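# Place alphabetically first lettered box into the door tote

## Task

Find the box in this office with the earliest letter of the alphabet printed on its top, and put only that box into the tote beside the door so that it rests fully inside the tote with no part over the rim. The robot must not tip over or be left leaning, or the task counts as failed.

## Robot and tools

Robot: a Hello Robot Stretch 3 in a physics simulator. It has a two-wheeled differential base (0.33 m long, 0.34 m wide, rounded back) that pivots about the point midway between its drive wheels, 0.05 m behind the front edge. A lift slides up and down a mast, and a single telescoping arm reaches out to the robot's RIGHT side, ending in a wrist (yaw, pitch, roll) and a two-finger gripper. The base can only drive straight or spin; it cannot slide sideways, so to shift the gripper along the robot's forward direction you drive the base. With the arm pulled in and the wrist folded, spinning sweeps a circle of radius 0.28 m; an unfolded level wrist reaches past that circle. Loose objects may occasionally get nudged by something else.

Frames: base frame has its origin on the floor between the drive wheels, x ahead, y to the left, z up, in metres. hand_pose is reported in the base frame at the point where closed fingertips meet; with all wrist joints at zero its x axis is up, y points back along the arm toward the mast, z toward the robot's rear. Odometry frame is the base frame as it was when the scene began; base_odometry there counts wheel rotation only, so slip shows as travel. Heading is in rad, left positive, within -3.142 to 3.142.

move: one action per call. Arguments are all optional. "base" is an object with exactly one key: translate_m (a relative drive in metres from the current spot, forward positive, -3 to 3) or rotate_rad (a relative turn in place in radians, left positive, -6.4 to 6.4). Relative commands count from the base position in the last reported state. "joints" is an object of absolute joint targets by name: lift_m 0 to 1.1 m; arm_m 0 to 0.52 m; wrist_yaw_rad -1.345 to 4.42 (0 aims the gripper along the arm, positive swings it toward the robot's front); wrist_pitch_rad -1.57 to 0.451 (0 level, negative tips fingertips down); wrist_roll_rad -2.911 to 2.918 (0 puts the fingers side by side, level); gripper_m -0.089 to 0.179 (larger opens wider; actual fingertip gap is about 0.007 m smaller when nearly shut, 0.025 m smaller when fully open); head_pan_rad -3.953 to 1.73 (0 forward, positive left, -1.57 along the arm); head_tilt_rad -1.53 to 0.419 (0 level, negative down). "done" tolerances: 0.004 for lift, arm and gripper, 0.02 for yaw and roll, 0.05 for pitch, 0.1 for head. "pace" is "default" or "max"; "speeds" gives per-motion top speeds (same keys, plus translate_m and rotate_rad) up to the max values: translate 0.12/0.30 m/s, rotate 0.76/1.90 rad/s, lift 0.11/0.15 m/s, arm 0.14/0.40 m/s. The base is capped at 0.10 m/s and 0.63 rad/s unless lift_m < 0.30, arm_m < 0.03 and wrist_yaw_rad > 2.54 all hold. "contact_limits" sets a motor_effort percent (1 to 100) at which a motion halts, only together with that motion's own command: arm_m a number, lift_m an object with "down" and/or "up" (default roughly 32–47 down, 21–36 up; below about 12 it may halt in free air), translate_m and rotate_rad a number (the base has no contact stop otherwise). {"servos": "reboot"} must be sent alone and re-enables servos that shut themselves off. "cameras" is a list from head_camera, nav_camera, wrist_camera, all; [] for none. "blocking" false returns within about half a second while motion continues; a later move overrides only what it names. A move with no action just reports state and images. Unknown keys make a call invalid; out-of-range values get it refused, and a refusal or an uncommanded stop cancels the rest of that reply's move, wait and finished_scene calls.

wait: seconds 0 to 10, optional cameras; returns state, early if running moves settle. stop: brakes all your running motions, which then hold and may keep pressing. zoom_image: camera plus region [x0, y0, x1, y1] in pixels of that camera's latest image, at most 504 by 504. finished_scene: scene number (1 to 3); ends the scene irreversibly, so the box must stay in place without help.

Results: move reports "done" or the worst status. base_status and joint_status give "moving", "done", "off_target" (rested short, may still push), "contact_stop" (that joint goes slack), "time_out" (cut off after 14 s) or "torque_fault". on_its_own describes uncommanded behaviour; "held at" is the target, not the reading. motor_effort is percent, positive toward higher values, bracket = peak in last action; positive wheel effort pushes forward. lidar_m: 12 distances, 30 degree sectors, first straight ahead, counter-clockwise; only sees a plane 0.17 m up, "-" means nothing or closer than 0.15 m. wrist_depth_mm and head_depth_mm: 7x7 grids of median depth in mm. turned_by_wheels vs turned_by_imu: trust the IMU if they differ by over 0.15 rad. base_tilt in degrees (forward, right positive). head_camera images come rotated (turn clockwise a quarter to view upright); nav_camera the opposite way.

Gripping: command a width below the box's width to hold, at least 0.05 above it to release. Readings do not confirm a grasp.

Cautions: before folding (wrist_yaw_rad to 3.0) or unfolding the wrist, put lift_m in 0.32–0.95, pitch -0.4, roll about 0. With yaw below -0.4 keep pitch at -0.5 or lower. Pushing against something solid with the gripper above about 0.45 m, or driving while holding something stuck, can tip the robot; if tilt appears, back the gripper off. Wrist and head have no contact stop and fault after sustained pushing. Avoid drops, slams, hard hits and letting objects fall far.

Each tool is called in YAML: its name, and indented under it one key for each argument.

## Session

move:
  joints: {"head_pan_rad":0.0,"head_tilt_rad":-0.35}
  pace: "max"
  cameras: ["nav_camera"]

move:
  joints: {"head_pan_rad":-1.3}
  pace: "max"
  cameras: ["nav_camera","head_camera"]

move:
  joints: {"head_pan_rad":-2.6}
  pace: "max"
  cameras: ["nav_camera","head_camera"]

move:
  joints: {"head_pan_rad":-3.9}
  pace: "max"
  cameras: ["nav_camera","head_camera"]

move:
  joints: {"head_pan_rad":1.3}
  pace: "max"
  cameras: ["nav_camera","head_camera"]

Scene clock: 0.73 s.
move: done
base_odometry: x=+0.000 y=+0.000 heading=+0.000
turned_by_wheels: +0.000
turned_by_imu: +0.000
base_tilt: forward=+1.1 right=+0.0
lidar_m: 0.73 0.74 0.91 1.57 1.59 1.09 1.00 1.01 1.25 1.55 1.23 0.80
head_depth_mm: 616 664 709 757 811 872 949 / 609 647 689 742 798 871 952 / 606 645 685 733 792 854 928 / 600 638 680 729 783 849 920 / 595 633 674 720 778 840 910 / 594 628 667 713 766 830 899 / 589 624 663 708 760 821 889
base_status: not commanded
joint_positions: lift_m=+0.337 arm_m=+0.002 wrist_yaw_rad=+3.032 wrist_pitch_rad=-0.535 wrist_roll_rad=+0.000 gripper_m=+0.037 head_pan_rad=+0.000 head_tilt_rad=-0.349
joint_status: all done
measured_speeds: all 0
motor_effort: left_wheel=-0.6(0.8) right_wheel=+2.3(2.6) lift_m=+27.4(27.4) arm_m=-6.7(6.8) wrist_yaw_rad=+0.7(1.1) wrist_pitch_rad=+2.4(2.6) wrist_roll_rad=+0.8(1.0) gripper_m=-0.4(0.9) head_pan_rad=+0.7(1.6) head_tilt_rad=-2.3(3.9)
hand_pose: x=+0.0015 y=+0.0602 z=+0.3248 quat_wxyz=(+0.224, +0.691, +0.150, +0.671) (m; base frame)
wrist_depth_mm: - 140 - - - - 746 / - 156 - - - - - / 888 178 201 879 876 867 - / 727 690 201 715 724 727 690 / 604 612 219 608 603 610 613 / 522 515 128 146 511 526 525 / 457 312 292 299 435 454 461
pictures: nav_camera (sideways)
Images, in order (width x height): nav_camera 672x504.

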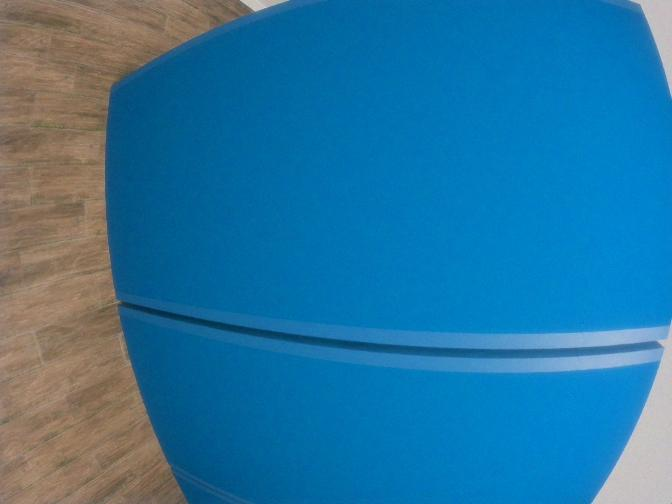

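Scene clock: 1.73 s.
move: done
base_odometry: x=+0.000 y=+0.000 heading=+0.000
turned_by_wheels: +0.000
turned_by_imu: +0.000
base_tilt: forward=+1.1 right=-0.1
lidar_m: 0.73 0.74 0.91 1.57 1.59 1.09 1.00 1.01 1.25 1.54 1.23 0.80
head_depth_mm: 1809 1937 2012 1649 2291 1900 1508 / 1858 1968 2020 2202 2322 1891 1517 / 1889 1979 2073 1756 2186 1890 1500 / 1930 2007 2098 1866 2359 1881 1505 / 1928 2065 2154 1891 2212 1856 1497 / 1853 1929 1938 1977 2141 1846 1492 / 1466 1507 1567 1583 1676 1705 1497
base_status: not commanded
joint_positions: lift_m=+0.337 arm_m=+0.002 wrist_yaw_rad=+3.032 wrist_pitch_rad=-0.535 wrist_roll_rad=+0.000 gripper_m=+0.037 head_pan_rad=-1.329 head_tilt_rad=-0.349
joint_status: all done
measured_speeds: all 0
motor_effort: left_wheel=-0.4(0.7) right_wheel=+1.9(3.0) lift_m=+27.7(27.7) arm_m=-8.8(8.8) wrist_yaw_rad=+1.1(1.4) wrist_pitch_rad=+2.3(2.6) wrist_roll_rad=+0.9(1.1) gripper_m=+0.3(1.2) head_pan_rad=+1.4(5.3) head_tilt_rad=-1.9(2.6)
hand_pose: x=+0.0015 y=+0.0602 z=+0.3248 quat_wxyz=(+0.224, +0.691, +0.150, +0.671) (m; base frame)
wrist_depth_mm: - 140 - - - - 729 / - 155 - - - - - / 895 177 202 893 920 849 - / 718 695 201 712 711 722 685 / 595 604 220 600 609 608 606 / 520 521 128 146 511 522 515 / 453 307 294 301 433 459 454
pictures: head_camera (sideways), nav_camera (sideways)
Images, in order (width x height): head_camera 896x504, nav_camera 672x504.

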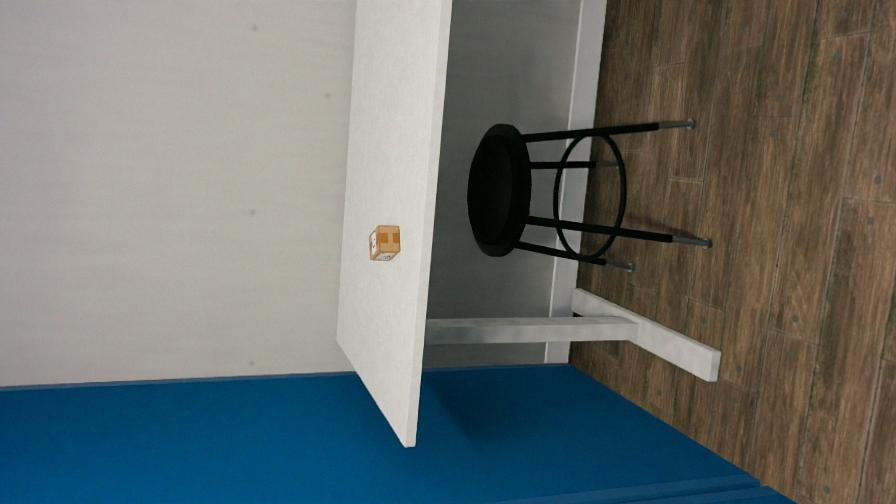

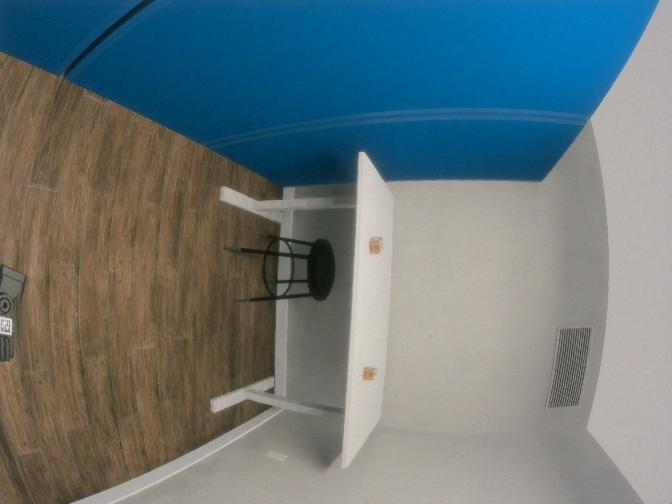

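Scene clock: 2.73 s.
move: done
base_odometry: x=+0.000 y=+0.000 heading=+0.000
turned_by_wheels: +0.000
turned_by_imu: +0.000
base_tilt: forward=+1.0 right=+0.1
lidar_m: 0.73 0.74 0.91 1.57 1.58 1.09 1.00 1.01 1.25 1.55 1.23 0.80
head_depth_mm: 837 880 927 980 1044 1110 1192 / 862 914 962 1022 1090 1168 1255 / 899 954 1011 1072 1141 1226 1327 / 933 989 1054 1124 1201 1304 1391 / 974 1036 1102 1184 1278 1383 1439 / 1020 1084 1156 1250 1353 1465 1495 / 1066 1138 1221 1318 1426 1570 1493
base_status: not commanded
joint_positions: lift_m=+0.337 arm_m=+0.002 wrist_yaw_rad=+3.032 wrist_pitch_rad=-0.535 wrist_roll_rad=+0.000 gripper_m=+0.037 head_pan_rad=-2.643 head_tilt_rad=-0.350
joint_status: all done
measured_speeds: all 0
motor_effort: left_wheel=-0.5(0.7) right_wheel=+2.0(2.6) lift_m=+28.1(28.4) arm_m=-10.6(10.9) wrist_yaw_rad=+1.1(1.1) wrist_pitch_rad=+2.4(2.6) wrist_roll_rad=+0.8(0.9) gripper_m=+0.6(1.1) head_pan_rad=+1.5(5.5) head_tilt_rad=-2.5(2.5)
hand_pose: x=+0.0015 y=+0.0602 z=+0.3248 quat_wxyz=(+0.224, +0.691, +0.150, +0.671) (m; base frame)
wrist_depth_mm: - 141 - - - - 736 / - 155 - - - - - / 900 176 202 898 868 868 - / 727 696 201 730 727 718 692 / 613 603 221 600 608 607 599 / 521 524 127 146 507 516 525 / 458 307 295 299 434 462 458
pictures: head_camera (sideways), nav_camera (sideways)
Images, in order (width x height): head_camera 896x504, nav_camera 672x504.

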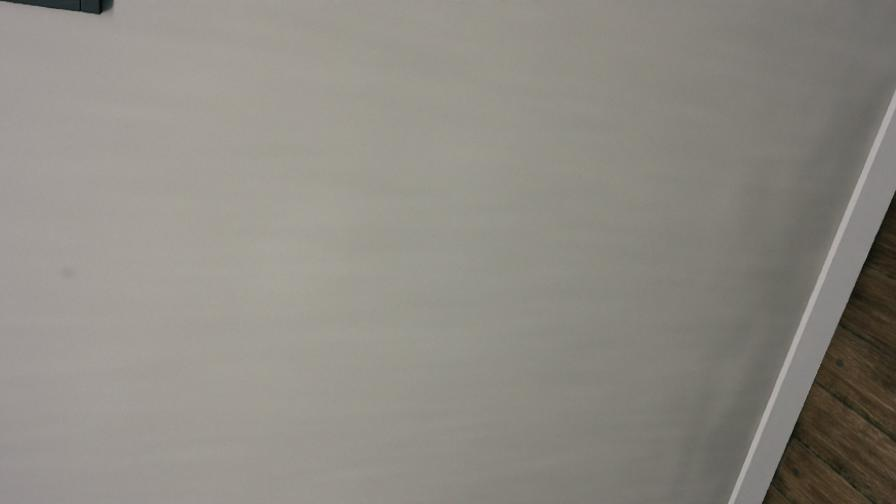

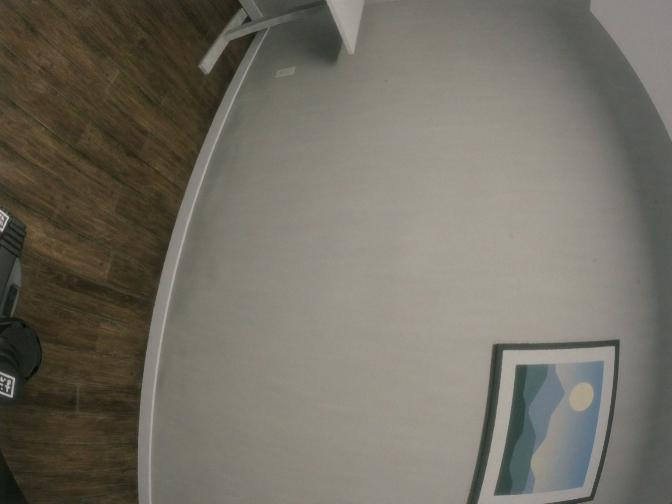

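Scene clock: 3.70 s.
move: done
base_odometry: x=+0.000 y=+0.000 heading=+0.000
turned_by_wheels: +0.000
turned_by_imu: +0.000
base_tilt: forward=+1.0 right=+0.0
lidar_m: 0.73 0.74 0.91 1.57 1.59 1.09 1.00 1.01 1.25 1.55 1.23 0.80
head_depth_mm: - - - - - - - / 1571 1658 - - - - - / 1540 1663 1754 1899 2060 1884 1451 / 1378 1462 1559 1682 1848 1830 1505 / 1240 1312 1395 1493 1583 1699 1501 / 1121 1186 1242 1325 1403 1501 1503 / 1034 1082 1135 1193 1262 1333 1406
base_status: not commanded
joint_positions: lift_m=+0.337 arm_m=+0.002 wrist_yaw_rad=+3.032 wrist_pitch_rad=-0.535 wrist_roll_rad=+0.000 gripper_m=+0.037 head_pan_rad=-3.949 head_tilt_rad=-0.350
joint_status: all done
measured_speeds: all 0
motor_effort: left_wheel=-0.5(0.8) right_wheel=+2.6(2.6) lift_m=+28.7(28.7) arm_m=-12.5(12.5) wrist_yaw_rad=+0.9(1.4) wrist_pitch_rad=+2.6(2.8) wrist_roll_rad=+0.8(1.1) gripper_m=+0.5(1.3) head_pan_rad=+3.0(4.7) head_tilt_rad=-1.6(2.8)
hand_pose: x=+0.0015 y=+0.0602 z=+0.3248 quat_wxyz=(+0.224, +0.691, +0.150, +0.671) (m; base frame)
wrist_depth_mm: - 140 - - - - 729 / - 156 - - - - - / 904 177 202 879 907 880 - / 715 694 201 730 720 716 698 / 605 610 220 604 608 603 603 / 520 522 127 146 509 523 521 / 459 309 294 302 437 458 452
pictures: head_camera (sideways), nav_camera (sideways)
Images, in order (width x height): head_camera 896x504, nav_camera 672x504.

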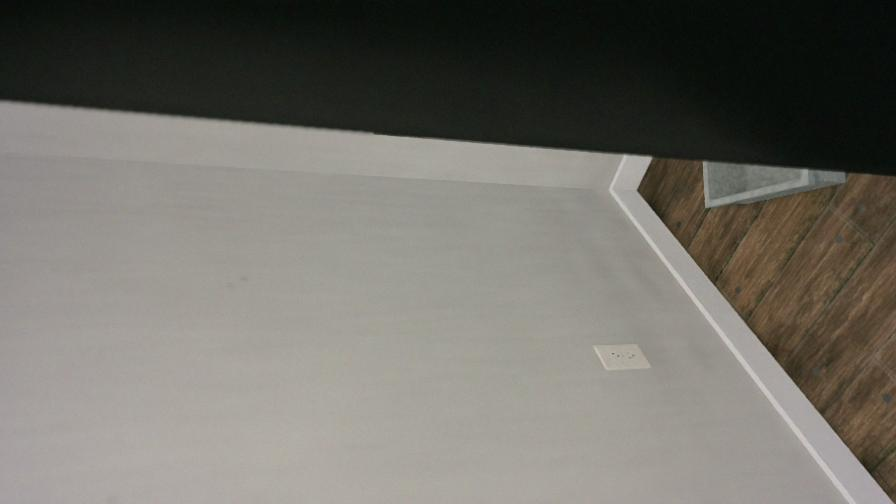

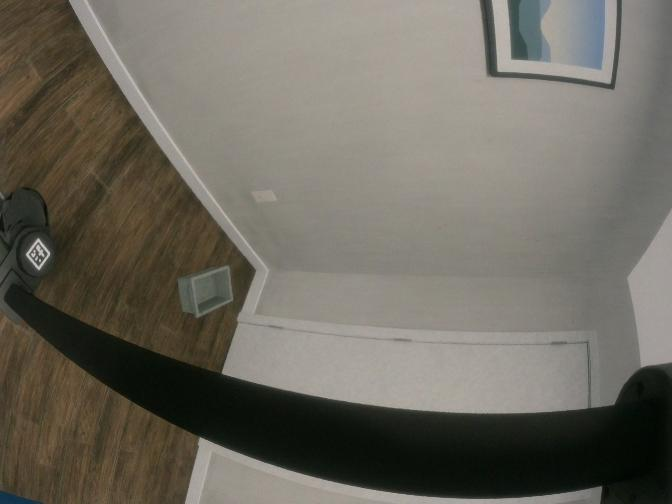

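Scene clock: 7.33 s.
move: done
base_odometry: x=+0.000 y=+0.000 heading=+0.000
turned_by_wheels: +0.000
turned_by_imu: +0.001
base_tilt: forward=+1.0 right=-0.2
lidar_m: 0.73 0.74 0.91 1.57 1.59 1.09 1.00 1.01 1.25 1.55 1.23 0.79
head_depth_mm: 1608 1713 1845 1960 2176 1870 1511 / 1551 1667 1777 1921 2082 1886 1511 / 1507 1599 1708 1833 1981 1874 1519 / 1477 1536 1656 1755 1890 1847 1497 / 1416 1485 1592 1682 1837 1840 1500 / 1368 1432 1522 1613 1732 1784 1492 / 1302 1388 1455 1558 1656 1757 1487
base_status: not commanded
joint_positions: lift_m=+0.337 arm_m=+0.002 wrist_yaw_rad=+3.032 wrist_pitch_rad=-0.535 wrist_roll_rad=+0.000 gripper_m=+0.037 head_pan_rad=+1.316 head_tilt_rad=-0.350
joint_status: all done
measured_speeds: translate_m=+0.000 rotate_rad=+0.000 lift_m=+0.000 arm_m=+0.000 wrist_yaw_rad=+0.000 wrist_pitch_rad=+0.000 wrist_roll_rad=+0.000 head_pan_rad=-0.024 head_tilt_rad=+0.000
motor_effort: left_wheel=-0.5(0.7) right_wheel=+2.1(2.7) lift_m=+30.0(30.1) arm_m=-19.5(19.8) wrist_yaw_rad=+0.8(1.3) wrist_pitch_rad=+2.4(2.7) wrist_roll_rad=+0.5(1.1) gripper_m=+0.0(1.6) head_pan_rad=-3.4(5.5) head_tilt_rad=-1.3(3.4)
hand_pose: x=+0.0015 y=+0.0602 z=+0.3248 quat_wxyz=(+0.224, +0.691, +0.150, +0.671) (m; base frame)
wrist_depth_mm: - 141 - - - - 738 / - 155 - - - - - / 886 176 203 893 899 867 - / 729 690 201 719 721 713 691 / 617 605 220 600 600 598 600 / 519 525 127 146 508 516 516 / 457 306 294 302 433 458 459
pictures: head_camera (sideways), nav_camera (sideways)
Images, in order (width x height): head_camera 896x504, nav_camera 672x504.

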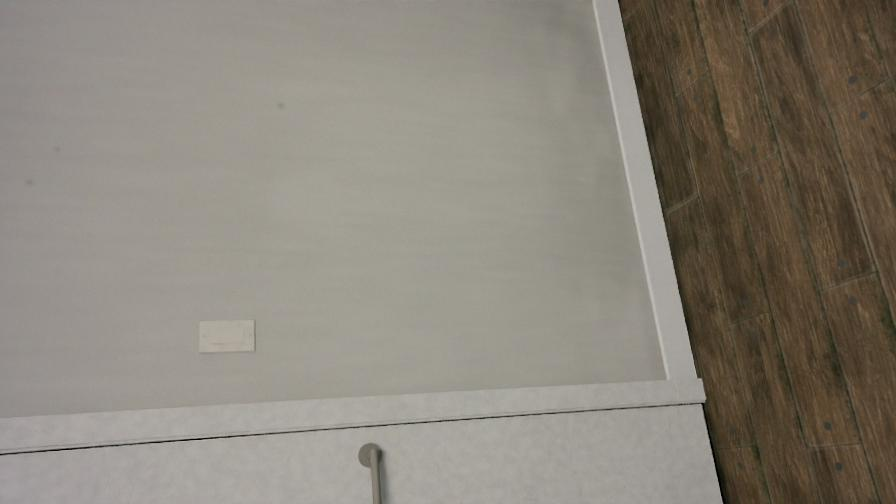

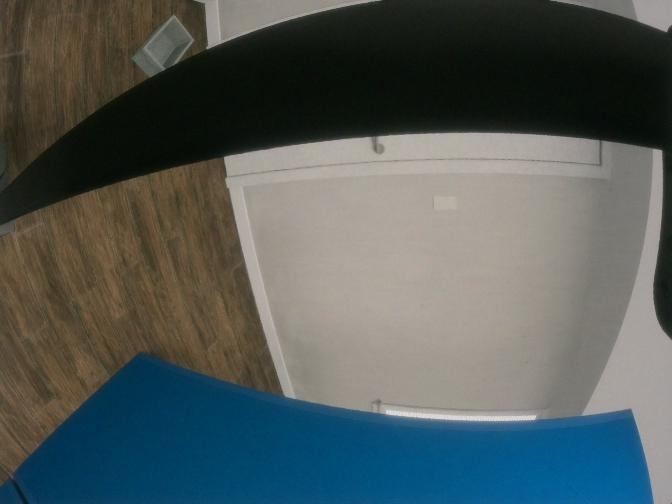

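move:
  joints: {"head_pan_rad":-1.53,"head_tilt_rad":-0.35}
  pace: "max"
  cameras: ["head_camera"]

Scene clock: 15.50 s.
move: done
base_odometry: x=+0.000 y=+0.000 heading=+0.000
turned_by_wheels: +0.000
turned_by_imu: +0.001
base_tilt: forward=+0.9 right=-0.3
lidar_m: 0.73 0.74 0.91 1.57 1.59 1.09 1.00 1.01 1.25 1.55 1.23 0.80
head_depth_mm: 1909 2018 2142 1821 2330 1875 1513 / 1898 2023 2124 2319 2395 1890 1514 / 1897 2016 2086 2273 2390 1870 1497 / 1879 1995 2087 1851 2357 1863 1496 / 1873 1992 2083 1736 2248 1877 1506 / 1867 1985 2067 1765 2355 1811 1483 / 1847 1956 2055 1784 2185 1852 1488
base_status: not commanded
joint_positions: lift_m=+0.337 arm_m=+0.002 wrist_yaw_rad=+3.032 wrist_pitch_rad=-0.535 wrist_roll_rad=+0.000 gripper_m=+0.037 head_pan_rad=-1.546 head_tilt_rad=-0.350
joint_status: all done
measured_speeds: translate_m=+0.000 rotate_rad=+0.000 lift_m=+0.000 arm_m=+0.000 wrist_yaw_rad=+0.000 wrist_pitch_rad=+0.000 wrist_roll_rad=+0.000 head_pan_rad=+0.024 head_tilt_rad=+0.000
motor_effort: left_wheel=-0.5(0.8) right_wheel=+2.1(2.8) lift_m=+32.0(32.3) arm_m=-22.4(22.6) wrist_yaw_rad=+0.7(1.3) wrist_pitch_rad=+2.3(2.8) wrist_roll_rad=+0.7(1.1) gripper_m=-0.7(1.2) head_pan_rad=+2.7(5.3) head_tilt_rad=-0.7(4.3)
hand_pose: x=+0.0015 y=+0.0602 z=+0.3248 quat_wxyz=(+0.224, +0.691, +0.150, +0.671) (m; base frame)
wrist_depth_mm: - 141 - - - - 734 / - 156 - - - - - / 902 176 201 885 900 849 - / 721 707 201 730 714 721 699 / 607 602 218 603 609 594 606 / 526 523 128 146 502 520 519 / 462 308 292 298 433 455 451
pictures: head_camera (sideways)
Images, in order (width x height): head_camera 896x504.

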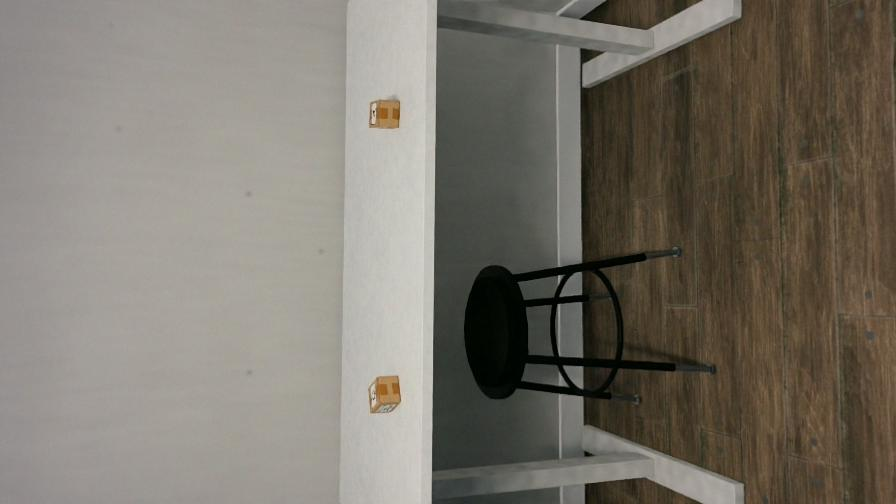

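zoom_image:
  camera: "head_camera"
  region: [360, 90, 410, 140]

zoom_image:
  camera: "head_camera"
  region: [360, 370, 410, 420]

Scaled by 10.080 from the camera's 896x504 image, which has a finer 1280x720 frame.

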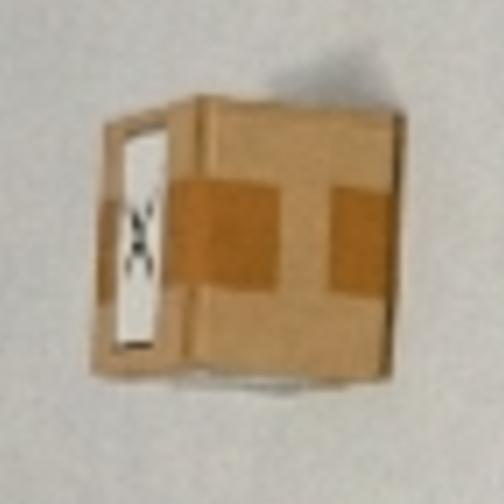

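Scaled by 10.080 from the camera's 896x504 image, which has a finer 1280x720 frame.

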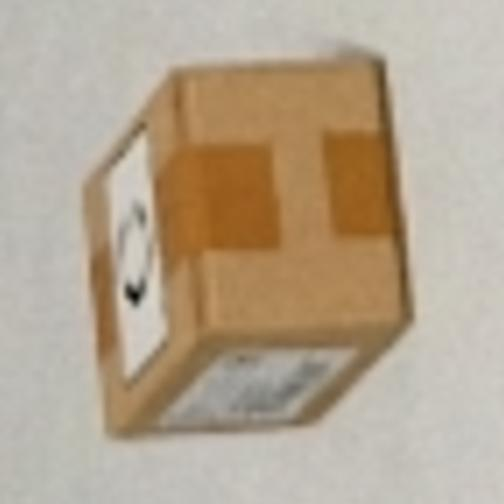

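move:
  base: {"rotate_rad":1.43}
  joints: {"lift_m":0.27,"head_pan_rad":-1.0,"head_tilt_rad":-0.4}
  pace: "max"

move:
  base: {"translate_m":1.07}
  pace: "max"
  cameras: ["nav_camera"]

Scene clock: 25.87 s.
move: done
base_odometry: x=+0.000 y=+0.000 heading=+1.430
turned_by_wheels: +1.430
turned_by_imu: +1.424
base_tilt: forward=+1.0 right=-0.2
lidar_m: 1.57 1.57 1.18 1.00 1.00 1.14 1.65 1.55 0.87 0.73 0.73 0.83
head_depth_mm: 583 618 656 701 757 818 899 / 601 635 681 730 789 852 932 / 618 659 708 759 823 899 979 / 640 684 732 792 861 942 1032 / 663 704 760 826 897 989 1095 / 683 731 790 859 945 1038 1155 / 710 761 823 897 990 1100 1326
base_status: done
joint_positions: lift_m=+0.270 arm_m=+0.002 wrist_yaw_rad=+3.032 wrist_pitch_rad=-0.536 wrist_roll_rad=+0.000 gripper_m=+0.037 head_pan_rad=-0.993 head_tilt_rad=-0.400
joint_status: all done
measured_speeds: all 0
motor_effort: left_wheel=-7.5(16.8) right_wheel=+9.7(16.5) lift_m=+21.3(29.0) arm_m=-21.5(22.7) wrist_yaw_rad=+0.9(1.2) wrist_pitch_rad=+2.9(3.0) wrist_roll_rad=+0.8(1.0) gripper_m=-1.0(1.2) head_pan_rad=-2.7(5.0) head_tilt_rad=-2.1(3.8)
hand_pose: x=+0.0014 y=+0.0600 z=+0.2571 quat_wxyz=(+0.225, +0.691, +0.150, +0.671) (m; base frame)
wrist_depth_mm: - 141 154 - - - - / - 153 887 - - - 902 / 764 177 202 774 774 749 755 / 615 586 201 622 612 612 612 / 514 518 218 513 512 514 514 / 443 266 127 252 430 444 444 / 233 241 228 234 374 387 388
pictures: none

Scene clock: 30.80 s.
move: done
base_odometry: x=+0.151 y=+1.059 heading=+1.429
turned_by_wheels: +0.000
turned_by_imu: +0.000
base_tilt: forward=+0.9 right=-0.2
lidar_m: 0.58 0.55 0.63 1.05 1.32 1.49 2.48 0.90 0.57 0.72 1.25 0.68
head_depth_mm: 2891 3052 3226 3267 2302 1785 1455 / 2929 3135 3426 3318 2313 1779 1449 / 1992 2217 2535 2800 2288 1756 1431 / 1475 1582 1703 1917 2029 1782 1439 / 1189 1259 1339 1438 1554 1617 1427 / 985 1030 1087 1146 1219 1292 1340 / 841 880 911 955 1000 1053 1118
base_status: done
joint_positions: lift_m=+0.270 arm_m=+0.002 wrist_yaw_rad=+3.032 wrist_pitch_rad=-0.536 wrist_roll_rad=+0.000 gripper_m=+0.037 head_pan_rad=-1.000 head_tilt_rad=-0.400
joint_status: not commanded
measured_speeds: all 0
motor_effort: left_wheel=-1.7(12.5) right_wheel=+5.1(19.9) lift_m=+27.8(27.9) arm_m=-17.6(22.0) wrist_yaw_rad=+1.1(1.4) wrist_pitch_rad=+2.6(3.0) wrist_roll_rad=+0.7(1.1) gripper_m=-0.5(1.3) head_pan_rad=-3.7(4.7) head_tilt_rad=-0.4(2.7)
hand_pose: x=+0.0014 y=+0.0600 z=+0.2571 quat_wxyz=(+0.225, +0.691, +0.150, +0.671) (m; base frame)
wrist_depth_mm: - 141 - - - - - / - 155 174 - 906 - - / 770 176 202 756 748 677 - / 615 588 202 606 624 611 510 / 519 521 222 514 511 524 501 / 446 267 128 254 428 444 445 / 233 239 227 233 373 386 391
pictures: nav_camera (sideways)
Images, in order (width x height): nav_camera 672x504.

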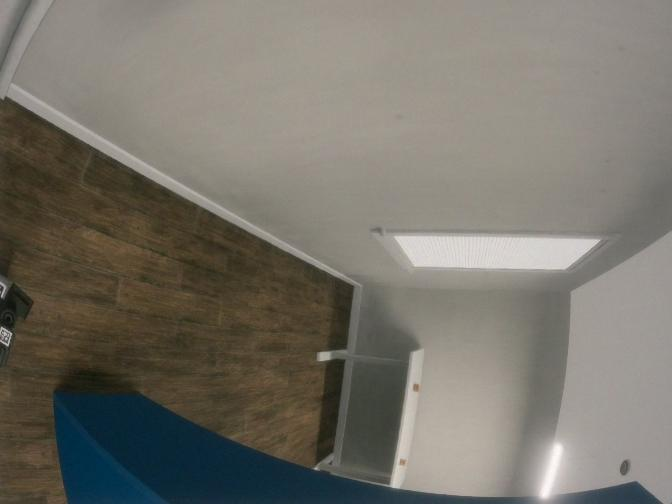

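move:
  base: {"rotate_rad":-1.35}
  joints: {"head_pan_rad":-0.3,"head_tilt_rad":-0.4}
  pace: "max"
  cameras: ["nav_camera"]

Scene clock: 35.70 s.
move: done
base_odometry: x=+0.151 y=+1.059 heading=+0.080
turned_by_wheels: -1.350
turned_by_imu: -1.345
base_tilt: forward=+0.9 right=+0.0
lidar_m: 2.98 0.88 0.61 0.56 0.56 0.74 1.32 1.34 1.76 2.18 0.64 0.57
head_depth_mm: 583 600 615 638 657 680 707 / 693 712 741 768 801 837 874 / 3154 3350 3600 2756 1032 1092 1147 / 3094 3327 3559 3297 2315 1759 1438 / 2982 3244 3583 3256 2256 1759 1442 / 2943 3151 3338 3058 2276 1748 1423 / 2887 3051 3265 3174 2273 1749 1430
base_status: done
joint_positions: lift_m=+0.270 arm_m=+0.002 wrist_yaw_rad=+3.032 wrist_pitch_rad=-0.536 wrist_roll_rad=+0.000 gripper_m=+0.037 head_pan_rad=-0.290 head_tilt_rad=-0.400
joint_status: all done
measured_speeds: all 0
motor_effort: left_wheel=+9.4(17.5) right_wheel=-8.3(15.4) lift_m=+27.6(32.0) arm_m=-21.6(22.3) wrist_yaw_rad=+0.6(1.4) wrist_pitch_rad=+2.8(3.2) wrist_roll_rad=+0.8(1.0) gripper_m=+0.2(1.1) head_pan_rad=-2.5(4.4) head_tilt_rad=-0.9(3.2)
hand_pose: x=+0.0014 y=+0.0600 z=+0.2571 quat_wxyz=(+0.225, +0.691, +0.150, +0.671) (m; base frame)
wrist_depth_mm: - 140 152 - - - - / - 154 160 - - - - / - 170 175 - 696 724 724 / 600 602 201 619 612 616 623 / 519 518 220 521 516 515 516 / 438 267 128 252 434 441 442 / 232 239 228 234 373 387 389
pictures: nav_camera (sideways)
Images, in order (width x height): nav_camera 672x504.

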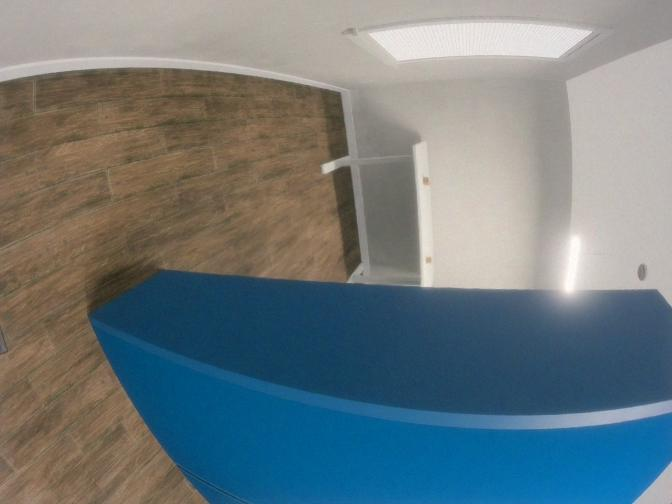

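move:
  base: {"rotate_rad":0.25}

move:
  base: {"translate_m":1.6}
  joints: {"head_pan_rad":-0.6,"head_tilt_rad":-0.35}
  pace: "max"
  cameras: ["nav_camera","head_camera"]

Scene clock: 48.53 s.
move: done
base_odometry: x=+0.151 y=+1.059 heading=+0.329
turned_by_wheels: +0.249
turned_by_imu: +0.249
base_tilt: forward=+1.1 right=-0.3
lidar_m: 1.36 0.71 0.58 0.55 0.62 0.98 1.31 1.46 2.32 0.97 0.57 0.68
head_depth_mm: 3012 3205 3482 3285 2131 1030 1034 / 2935 3282 3531 3286 2321 1763 1450 / 2954 3202 3466 3275 2295 1768 1436 / 2985 3225 3456 3147 2289 1758 1425 / 3024 3168 3404 3236 2292 1757 1434 / 2972 3134 3368 3014 2261 1754 1437 / 2350 2337 2268 2302 2105 1735 1433
base_status: done
joint_positions: lift_m=+0.270 arm_m=+0.002 wrist_yaw_rad=+3.032 wrist_pitch_rad=-0.536 wrist_roll_rad=+0.000 gripper_m=+0.037 head_pan_rad=-0.300 head_tilt_rad=-0.400
joint_status: not commanded
measured_speeds: all 0
motor_effort: left_wheel=-11.3(14.2) right_wheel=+11.2(13.6) lift_m=+19.9(20.7) arm_m=-16.5(17.5) wrist_yaw_rad=+1.1(1.4) wrist_pitch_rad=+2.6(2.9) wrist_roll_rad=+0.9(0.9) gripper_m=-0.4(1.4) head_pan_rad=-2.9(4.6) head_tilt_rad=+0.7(1.5)
hand_pose: x=+0.0014 y=+0.0600 z=+0.2571 quat_wxyz=(+0.225, +0.691, +0.150, +0.671) (m; base frame)
wrist_depth_mm: - 140 530 - - - - / - 154 175 - - - - / 734 173 178 673 - - - / 615 599 201 621 616 609 614 / 510 513 220 523 517 518 513 / 447 266 128 252 430 446 444 / 233 239 227 233 370 386 392
pictures: none

Scene clock: 55.27 s.
move: done
base_odometry: x=+1.665 y=+1.577 heading=+0.329
turned_by_wheels: +0.000
turned_by_imu: -0.001
base_tilt: forward=+0.9 right=-0.1
lidar_m: 0.70 0.36 0.30 0.30 0.33 0.52 2.88 0.96 1.69 3.09 2.23 1.49
head_depth_mm: 1935 2058 2173 1648 2493 1877 1524 / 1865 1996 2122 1628 2413 1883 1503 / 1809 1918 1995 1481 2301 1877 1505 / 1730 1828 1947 1470 2235 1795 1500 / 1642 1790 1874 1956 2135 1811 1490 / 1622 1697 1802 1957 2084 1850 1493 / 1569 1665 1760 1869 1993 1848 1501
base_status: done
joint_positions: lift_m=+0.270 arm_m=+0.002 wrist_yaw_rad=+3.032 wrist_pitch_rad=-0.536 wrist_roll_rad=+0.000 gripper_m=+0.037 head_pan_rad=-0.600 head_tilt_rad=-0.349
joint_status: all done
measured_speeds: all 0
motor_effort: left_wheel=+6.8(12.8) right_wheel=+2.0(20.0) lift_m=+24.6(24.8) arm_m=-11.4(16.5) wrist_yaw_rad=+1.1(1.4) wrist_pitch_rad=+3.0(3.1) wrist_roll_rad=+0.8(1.1) gripper_m=-0.6(1.4) head_pan_rad=+3.0(4.9) head_tilt_rad=+3.3(5.4)
hand_pose: x=+0.0014 y=+0.0600 z=+0.2571 quat_wxyz=(+0.225, +0.691, +0.150, +0.671) (m; base frame)
wrist_depth_mm: - 140 152 - - - - / - 154 160 - - - - / - 169 175 - - - - / 467 458 196 - - - - / 507 489 219 444 441 449 436 / 448 267 127 252 436 445 442 / 232 238 228 233 373 388 390
pictures: head_camera (sideways), nav_camera (sideways)
Images, in order (width x height): head_camera 896x504, nav_camera 672x504.

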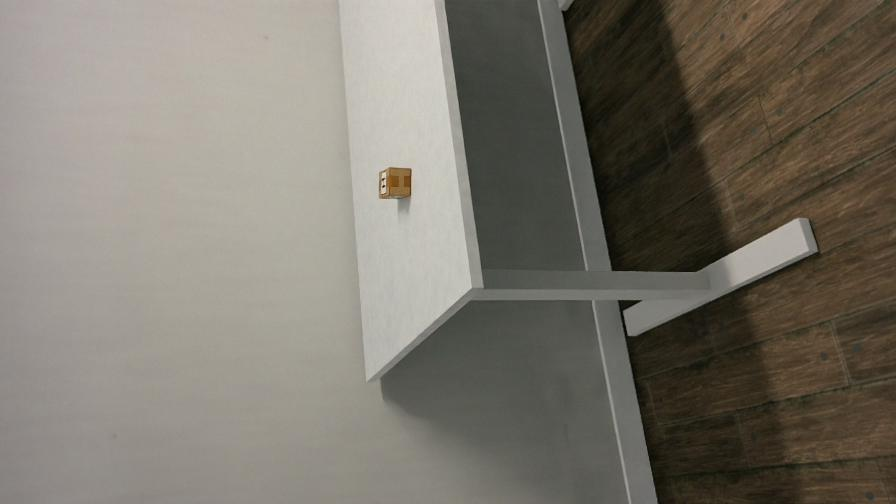

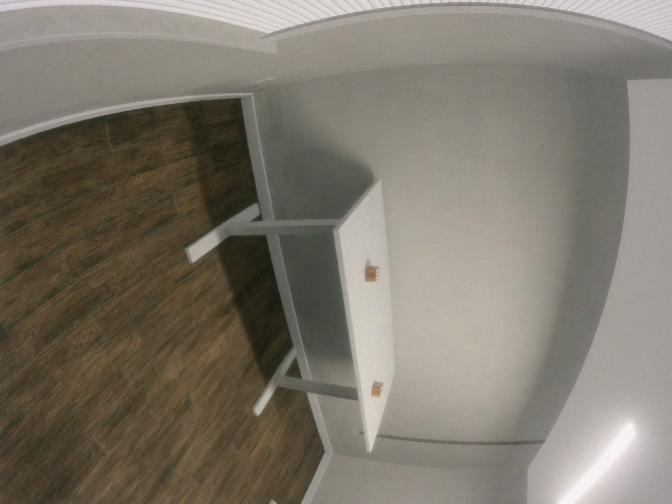

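zoom_image:
  camera: "head_camera"
  region: [365, 155, 425, 210]

move:
  base: {"rotate_rad":-0.9}
  joints: {"head_pan_rad":0.15,"head_tilt_rad":-0.35}
  pace: "max"
  cameras: ["head_camera"]

move:
  joints: {"head_pan_rad":-0.8,"head_tilt_rad":-0.3}
  pace: "max"
  cameras: ["head_camera"]

Scaled by 8.400 from the camera's 896x504 image, which has a finer 1280x720 frame.

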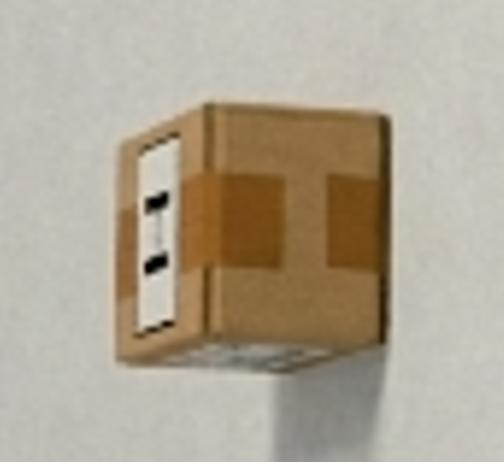

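Scene clock: 62.23 s.
move: done
base_odometry: x=+1.665 y=+1.577 heading=-0.570
turned_by_wheels: -0.900
turned_by_imu: -0.895
base_tilt: forward=+1.0 right=-0.2
lidar_m: 2.09 1.49 0.53 0.33 0.30 0.30 0.36 0.68 1.19 0.96 1.68 3.09
head_depth_mm: 2148 2298 2395 2642 2354 1878 1511 / 2017 2159 2241 2497 2513 1880 1500 / 1917 2035 2151 1609 2434 1877 1514 / 1838 1942 2021 1479 2316 1879 1522 / 1758 1861 1931 1456 2253 1812 1493 / 1685 1768 1847 1568 2109 1791 1496 / 1605 1702 1776 1888 1996 1855 1486
base_status: done
joint_positions: lift_m=+0.270 arm_m=+0.002 wrist_yaw_rad=+3.032 wrist_pitch_rad=-0.536 wrist_roll_rad=+0.000 gripper_m=+0.037 head_pan_rad=+0.165 head_tilt_rad=-0.349
joint_status: all done
measured_speeds: translate_m=+0.000 rotate_rad=+0.000 lift_m=+0.000 arm_m=+0.000 wrist_yaw_rad=+0.000 wrist_pitch_rad=+0.000 wrist_roll_rad=+0.000 head_pan_rad=-0.024 head_tilt_rad=+0.000
motor_effort: left_wheel=+10.1(17.9) right_wheel=-9.1(15.3) lift_m=+27.9(28.2) arm_m=-13.6(13.6) wrist_yaw_rad=+0.5(1.4) wrist_pitch_rad=+2.4(3.0) wrist_roll_rad=+0.9(1.0) gripper_m=-0.1(1.0) head_pan_rad=-2.5(4.5) head_tilt_rad=+1.4(3.2)
hand_pose: x=+0.0014 y=+0.0600 z=+0.2571 quat_wxyz=(+0.225, +0.691, +0.150, +0.671) (m; base frame)
wrist_depth_mm: 243 141 151 - - - - / 257 156 161 - - 944 - / 268 169 175 - 736 768 782 / 276 - 197 583 607 610 613 / - - 220 517 517 520 521 / 259 267 128 253 436 446 444 / 231 239 228 233 373 391 389
pictures: head_camera (sideways)
Images, in order (width x height): head_camera 896x504.

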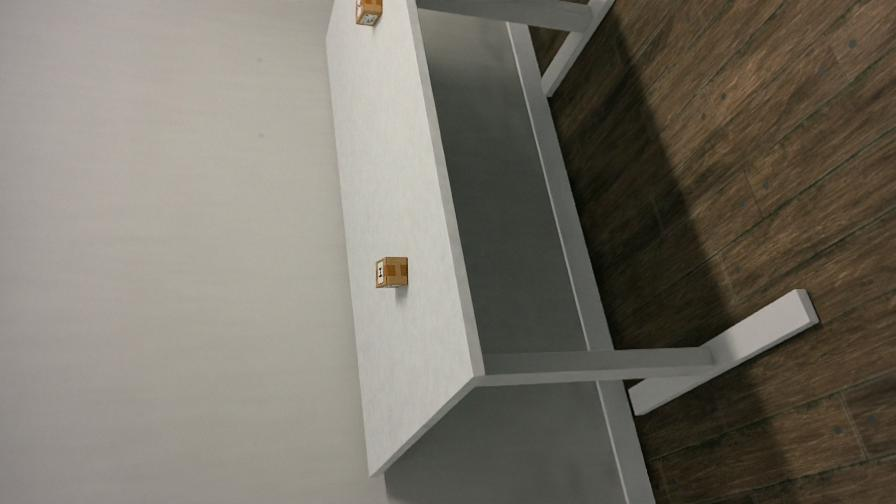

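Scene clock: 63.13 s.
move: done
base_odometry: x=+1.665 y=+1.577 heading=-0.570
turned_by_wheels: +0.000
turned_by_imu: +0.000
base_tilt: forward=+1.0 right=-0.2
lidar_m: 2.09 1.49 0.53 0.33 0.30 0.30 0.36 0.68 1.19 0.96 1.69 3.08
head_depth_mm: 2958 3107 3264 3487 2608 2010 1565 / 3019 3162 3264 3440 2712 1990 1569 / 3089 3211 3334 3515 2707 1969 1576 / 3102 3239 3340 3519 2680 1988 1579 / 3073 3190 3417 3683 2683 1986 1573 / 3098 3324 3482 3583 2660 1969 1561 / 3161 3305 3543 3680 2664 1952 1562
base_status: not commanded
joint_positions: lift_m=+0.270 arm_m=+0.002 wrist_yaw_rad=+3.032 wrist_pitch_rad=-0.536 wrist_roll_rad=+0.000 gripper_m=+0.037 head_pan_rad=-0.816 head_tilt_rad=-0.302
joint_status: all done
measured_speeds: all 0
motor_effort: left_wheel=+10.1(10.1) right_wheel=-8.8(9.4) lift_m=+28.8(28.9) arm_m=-18.5(18.5) wrist_yaw_rad=+0.6(1.3) wrist_pitch_rad=+2.7(2.9) wrist_roll_rad=+0.8(1.1) gripper_m=+0.5(1.0) head_pan_rad=-2.0(4.8) head_tilt_rad=+3.1(5.8)
hand_pose: x=+0.0014 y=+0.0600 z=+0.2571 quat_wxyz=(+0.225, +0.691, +0.150, +0.671) (m; base frame)
wrist_depth_mm: 243 141 152 - - - - / 257 156 161 - - 951 - / 270 169 175 - 730 761 759 / 276 - 197 584 611 621 619 / - - 220 516 511 518 519 / 259 265 128 254 429 440 442 / 234 236 228 234 368 390 387
pictures: head_camera (sideways)
Images, in order (width x height): head_camera 896x504.

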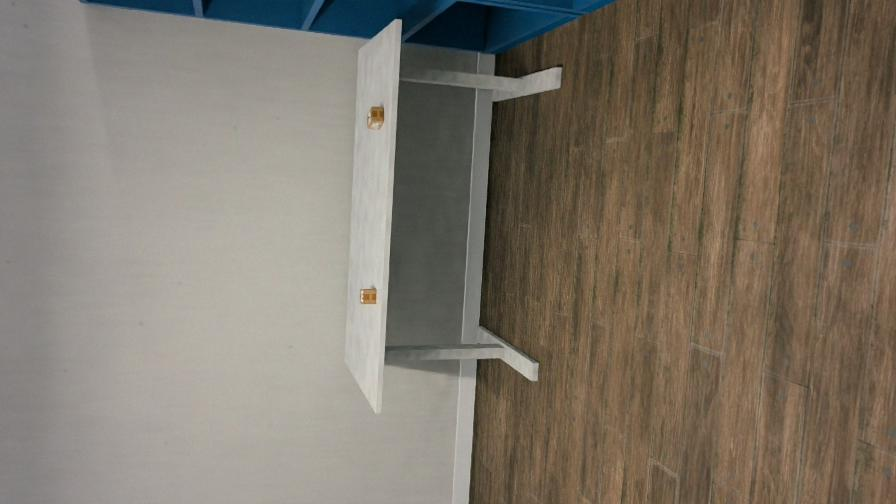

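move:
  base: {"translate_m":0.15}
  pace: "max"

move:
  base: {"rotate_rad":-0.85}
  pace: "max"

move:
  base: {"translate_m":1.0}
  joints: {"head_pan_rad":1.0,"head_tilt_rad":-0.4}
  pace: "max"
  cameras: ["nav_camera","head_camera"]

move:
  joints: {"head_pan_rad":-0.1,"head_tilt_rad":-0.35}
  pace: "max"
  cameras: ["nav_camera","head_camera"]

Scene clock: 71.60 s.
move: done
base_odometry: x=+1.791 y=+1.496 heading=-0.570
turned_by_wheels: +0.000
turned_by_imu: +0.000
base_tilt: forward=+0.9 right=-0.1
lidar_m: 1.96 1.35 0.71 0.44 0.39 0.40 0.48 0.91 1.02 0.99 2.52 2.98
head_depth_mm: 2893 3024 3189 3326 2752 2014 1584 / 2894 3055 3184 3399 2759 2003 1591 / 2960 3112 3275 3483 2765 2002 1574 / 2937 3125 3253 3508 2732 2005 1568 / 3021 3161 3242 3491 2678 1993 1555 / 2999 3234 3376 3544 2669 1973 1563 / 3094 3252 3488 3575 2663 1966 1558
base_status: done
joint_positions: lift_m=+0.270 arm_m=+0.002 wrist_yaw_rad=+3.032 wrist_pitch_rad=-0.536 wrist_roll_rad=+0.000 gripper_m=+0.037 head_pan_rad=-0.800 head_tilt_rad=-0.299
joint_status: not commanded
measured_speeds: all 0
motor_effort: left_wheel=+11.2(20.3) right_wheel=-3.0(7.5) lift_m=+31.3(31.5) arm_m=-21.6(22.5) wrist_yaw_rad=+0.6(1.2) wrist_pitch_rad=+2.9(3.1) wrist_roll_rad=+0.8(1.1) gripper_m=-0.2(1.4) head_pan_rad=+3.1(4.2) head_tilt_rad=+3.3(5.0)
hand_pose: x=+0.0014 y=+0.0600 z=+0.2571 quat_wxyz=(+0.225, +0.691, +0.150, +0.671) (m; base frame)
wrist_depth_mm: - 141 152 - - - - / - 153 160 - 917 - - / - 169 175 714 765 755 768 / - 189 196 613 627 618 613 / 406 444 220 511 509 518 519 / 377 266 127 251 433 443 442 / 232 239 226 233 372 390 392
pictures: none

Scene clock: 73.23 s.
move: done
base_odometry: x=+1.791 y=+1.496 heading=-1.419
turned_by_wheels: -0.850
turned_by_imu: -0.845
base_tilt: forward=+1.0 right=-0.2
lidar_m: 2.94 2.09 1.35 1.46 0.55 0.41 0.40 0.41 0.57 1.64 0.99 1.65
head_depth_mm: 831 887 962 1052 1146 1276 1418 / 1353 1385 1483 983 1046 1118 1213 / 1503 1530 1599 1390 1613 1327 1490 / 1613 1687 1766 1883 1612 1784 1495 / 1529 1573 1700 1774 1690 1861 1571 / 1423 1508 1570 1690 1787 1849 1570 / 2161 2302 2390 2447 2496 1964 1562
base_status: done
joint_positions: lift_m=+0.270 arm_m=+0.002 wrist_yaw_rad=+3.032 wrist_pitch_rad=-0.536 wrist_roll_rad=+0.000 gripper_m=+0.037 head_pan_rad=-0.800 head_tilt_rad=-0.299
joint_status: not commanded
measured_speeds: all 0
motor_effort: left_wheel=+8.9(18.4) right_wheel=-7.6(15.8) lift_m=+30.6(31.4) arm_m=-21.5(22.3) wrist_yaw_rad=+0.7(1.4) wrist_pitch_rad=+2.8(3.0) wrist_roll_rad=+0.9(1.1) gripper_m=-0.2(1.3) head_pan_rad=+2.1(3.7) head_tilt_rad=+2.1(3.9)
hand_pose: x=+0.0014 y=+0.0600 z=+0.2571 quat_wxyz=(+0.225, +0.691, +0.150, +0.671) (m; base frame)
wrist_depth_mm: - 140 - - - - - / - 153 895 - - - - / - 170 202 770 773 761 774 / 500 590 201 613 614 613 603 / 487 524 221 517 513 514 517 / 427 266 127 251 428 446 448 / 233 240 227 234 371 388 390
pictures: none

Scene clock: 77.93 s.
move: done
base_odometry: x=+1.942 y=+0.507 heading=-1.419
turned_by_wheels: +0.000
turned_by_imu: -0.001
base_tilt: forward=+0.8 right=-0.2
lidar_m: 2.36 2.01 1.45 1.75 1.82 1.43 1.39 1.44 0.91 1.27 0.93 1.62
head_depth_mm: 1999 2170 2378 2614 2318 1758 1444 / 1884 2049 2208 2399 2295 1768 1434 / 1801 1914 2088 2265 2289 1757 1432 / 1719 1829 1954 1371 2210 1762 1430 / 1624 1727 1794 1356 2020 1748 1437 / 1552 1654 1707 1175 2029 1749 1444 / 1501 1585 1641 1168 1946 1765 1428
base_status: done
joint_positions: lift_m=+0.270 arm_m=+0.002 wrist_yaw_rad=+3.032 wrist_pitch_rad=-0.536 wrist_roll_rad=+0.000 gripper_m=+0.037 head_pan_rad=+1.002 head_tilt_rad=-0.400
joint_status: all done
measured_speeds: all 0
motor_effort: left_wheel=+9.6(21.0) right_wheel=-6.0(8.1) lift_m=+28.3(30.8) arm_m=-17.2(21.7) wrist_yaw_rad=+0.8(1.4) wrist_pitch_rad=+2.6(3.0) wrist_roll_rad=+0.8(1.1) gripper_m=-0.2(1.3) head_pan_rad=-3.1(5.1) head_tilt_rad=-1.5(5.6)
hand_pose: x=+0.0014 y=+0.0600 z=+0.2571 quat_wxyz=(+0.225, +0.691, +0.150, +0.671) (m; base frame)
wrist_depth_mm: - 141 - - - - - / - 155 912 - - - - / 776 176 202 760 766 778 747 / 616 589 201 614 616 619 618 / 520 518 220 514 516 514 513 / 446 265 128 251 436 442 444 / 235 240 228 231 370 390 387
pictures: head_camera (sideways), nav_camera (sideways)
Images, in order (width x height): head_camera 896x504, nav_camera 672x504.

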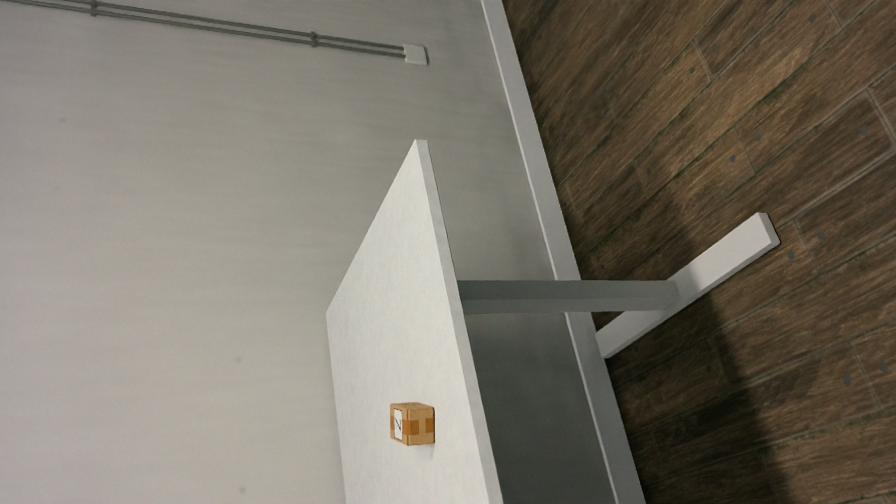

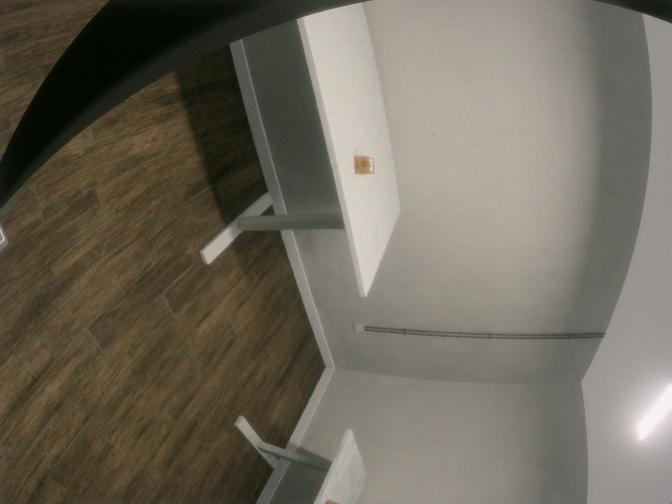

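Scene clock: 78.87 s.
move: done
base_odometry: x=+1.942 y=+0.507 heading=-1.419
turned_by_wheels: +0.000
turned_by_imu: +0.000
base_tilt: forward=+1.1 right=+0.0
lidar_m: 2.37 2.01 1.44 1.75 1.82 1.43 1.39 1.44 0.90 1.27 0.93 1.61
head_depth_mm: 2067 2201 2341 2117 2386 1860 1514 / 2071 2200 2330 2011 2260 1860 1504 / 2058 2173 2321 2056 2480 1858 1492 / 2045 2176 2319 2048 2446 1858 1486 / 2038 2179 2271 2039 2445 1856 1487 / 2056 2169 2328 2033 2426 1863 1480 / 2027 2162 2316 1998 2317 1842 1475
base_status: not commanded
joint_positions: lift_m=+0.270 arm_m=+0.002 wrist_yaw_rad=+3.032 wrist_pitch_rad=-0.536 wrist_roll_rad=+0.000 gripper_m=+0.037 head_pan_rad=-0.127 head_tilt_rad=-0.355
joint_status: all done
measured_speeds: all 0
motor_effort: left_wheel=+9.7(9.9) right_wheel=-6.1(6.2) lift_m=+28.2(28.7) arm_m=-16.2(17.3) wrist_yaw_rad=+0.5(1.2) wrist_pitch_rad=+3.0(3.0) wrist_roll_rad=+1.0(1.0) gripper_m=-1.1(1.1) head_pan_rad=+0.2(5.4) head_tilt_rad=+3.3(4.6)
hand_pose: x=+0.0014 y=+0.0600 z=+0.2571 quat_wxyz=(+0.225, +0.691, +0.150, +0.671) (m; base frame)
wrist_depth_mm: - 141 - - - - - / - 155 892 - - - - / 758 177 201 763 765 758 772 / 612 606 200 619 616 613 622 / 512 510 221 516 519 524 512 / 447 268 127 252 429 446 445 / 235 239 228 233 369 390 393
pictures: head_camera (sideways), nav_camera (sideways)
Images, in order (width x height): head_camera 896x504, nav_camera 672x504.

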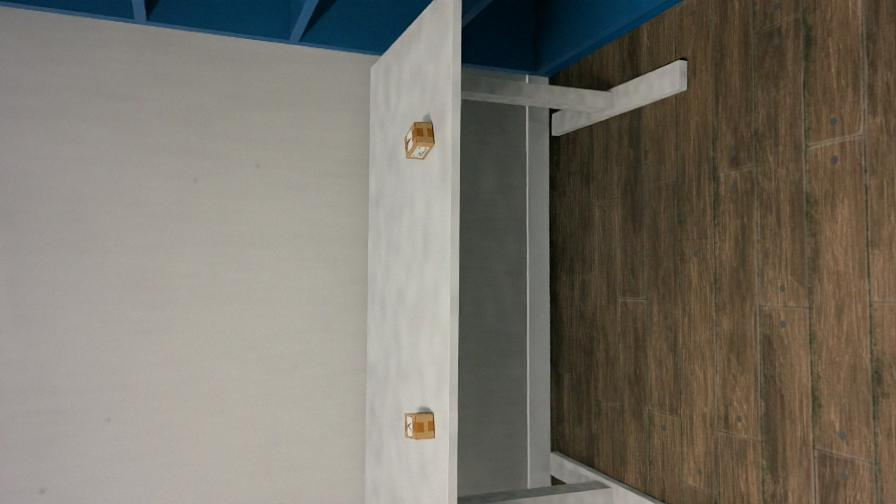

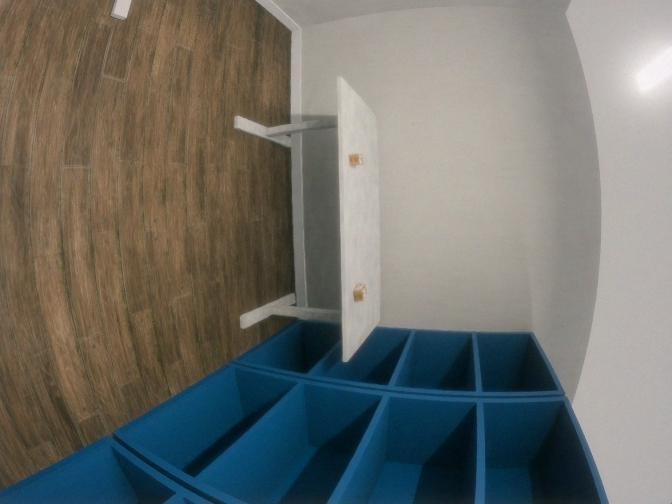

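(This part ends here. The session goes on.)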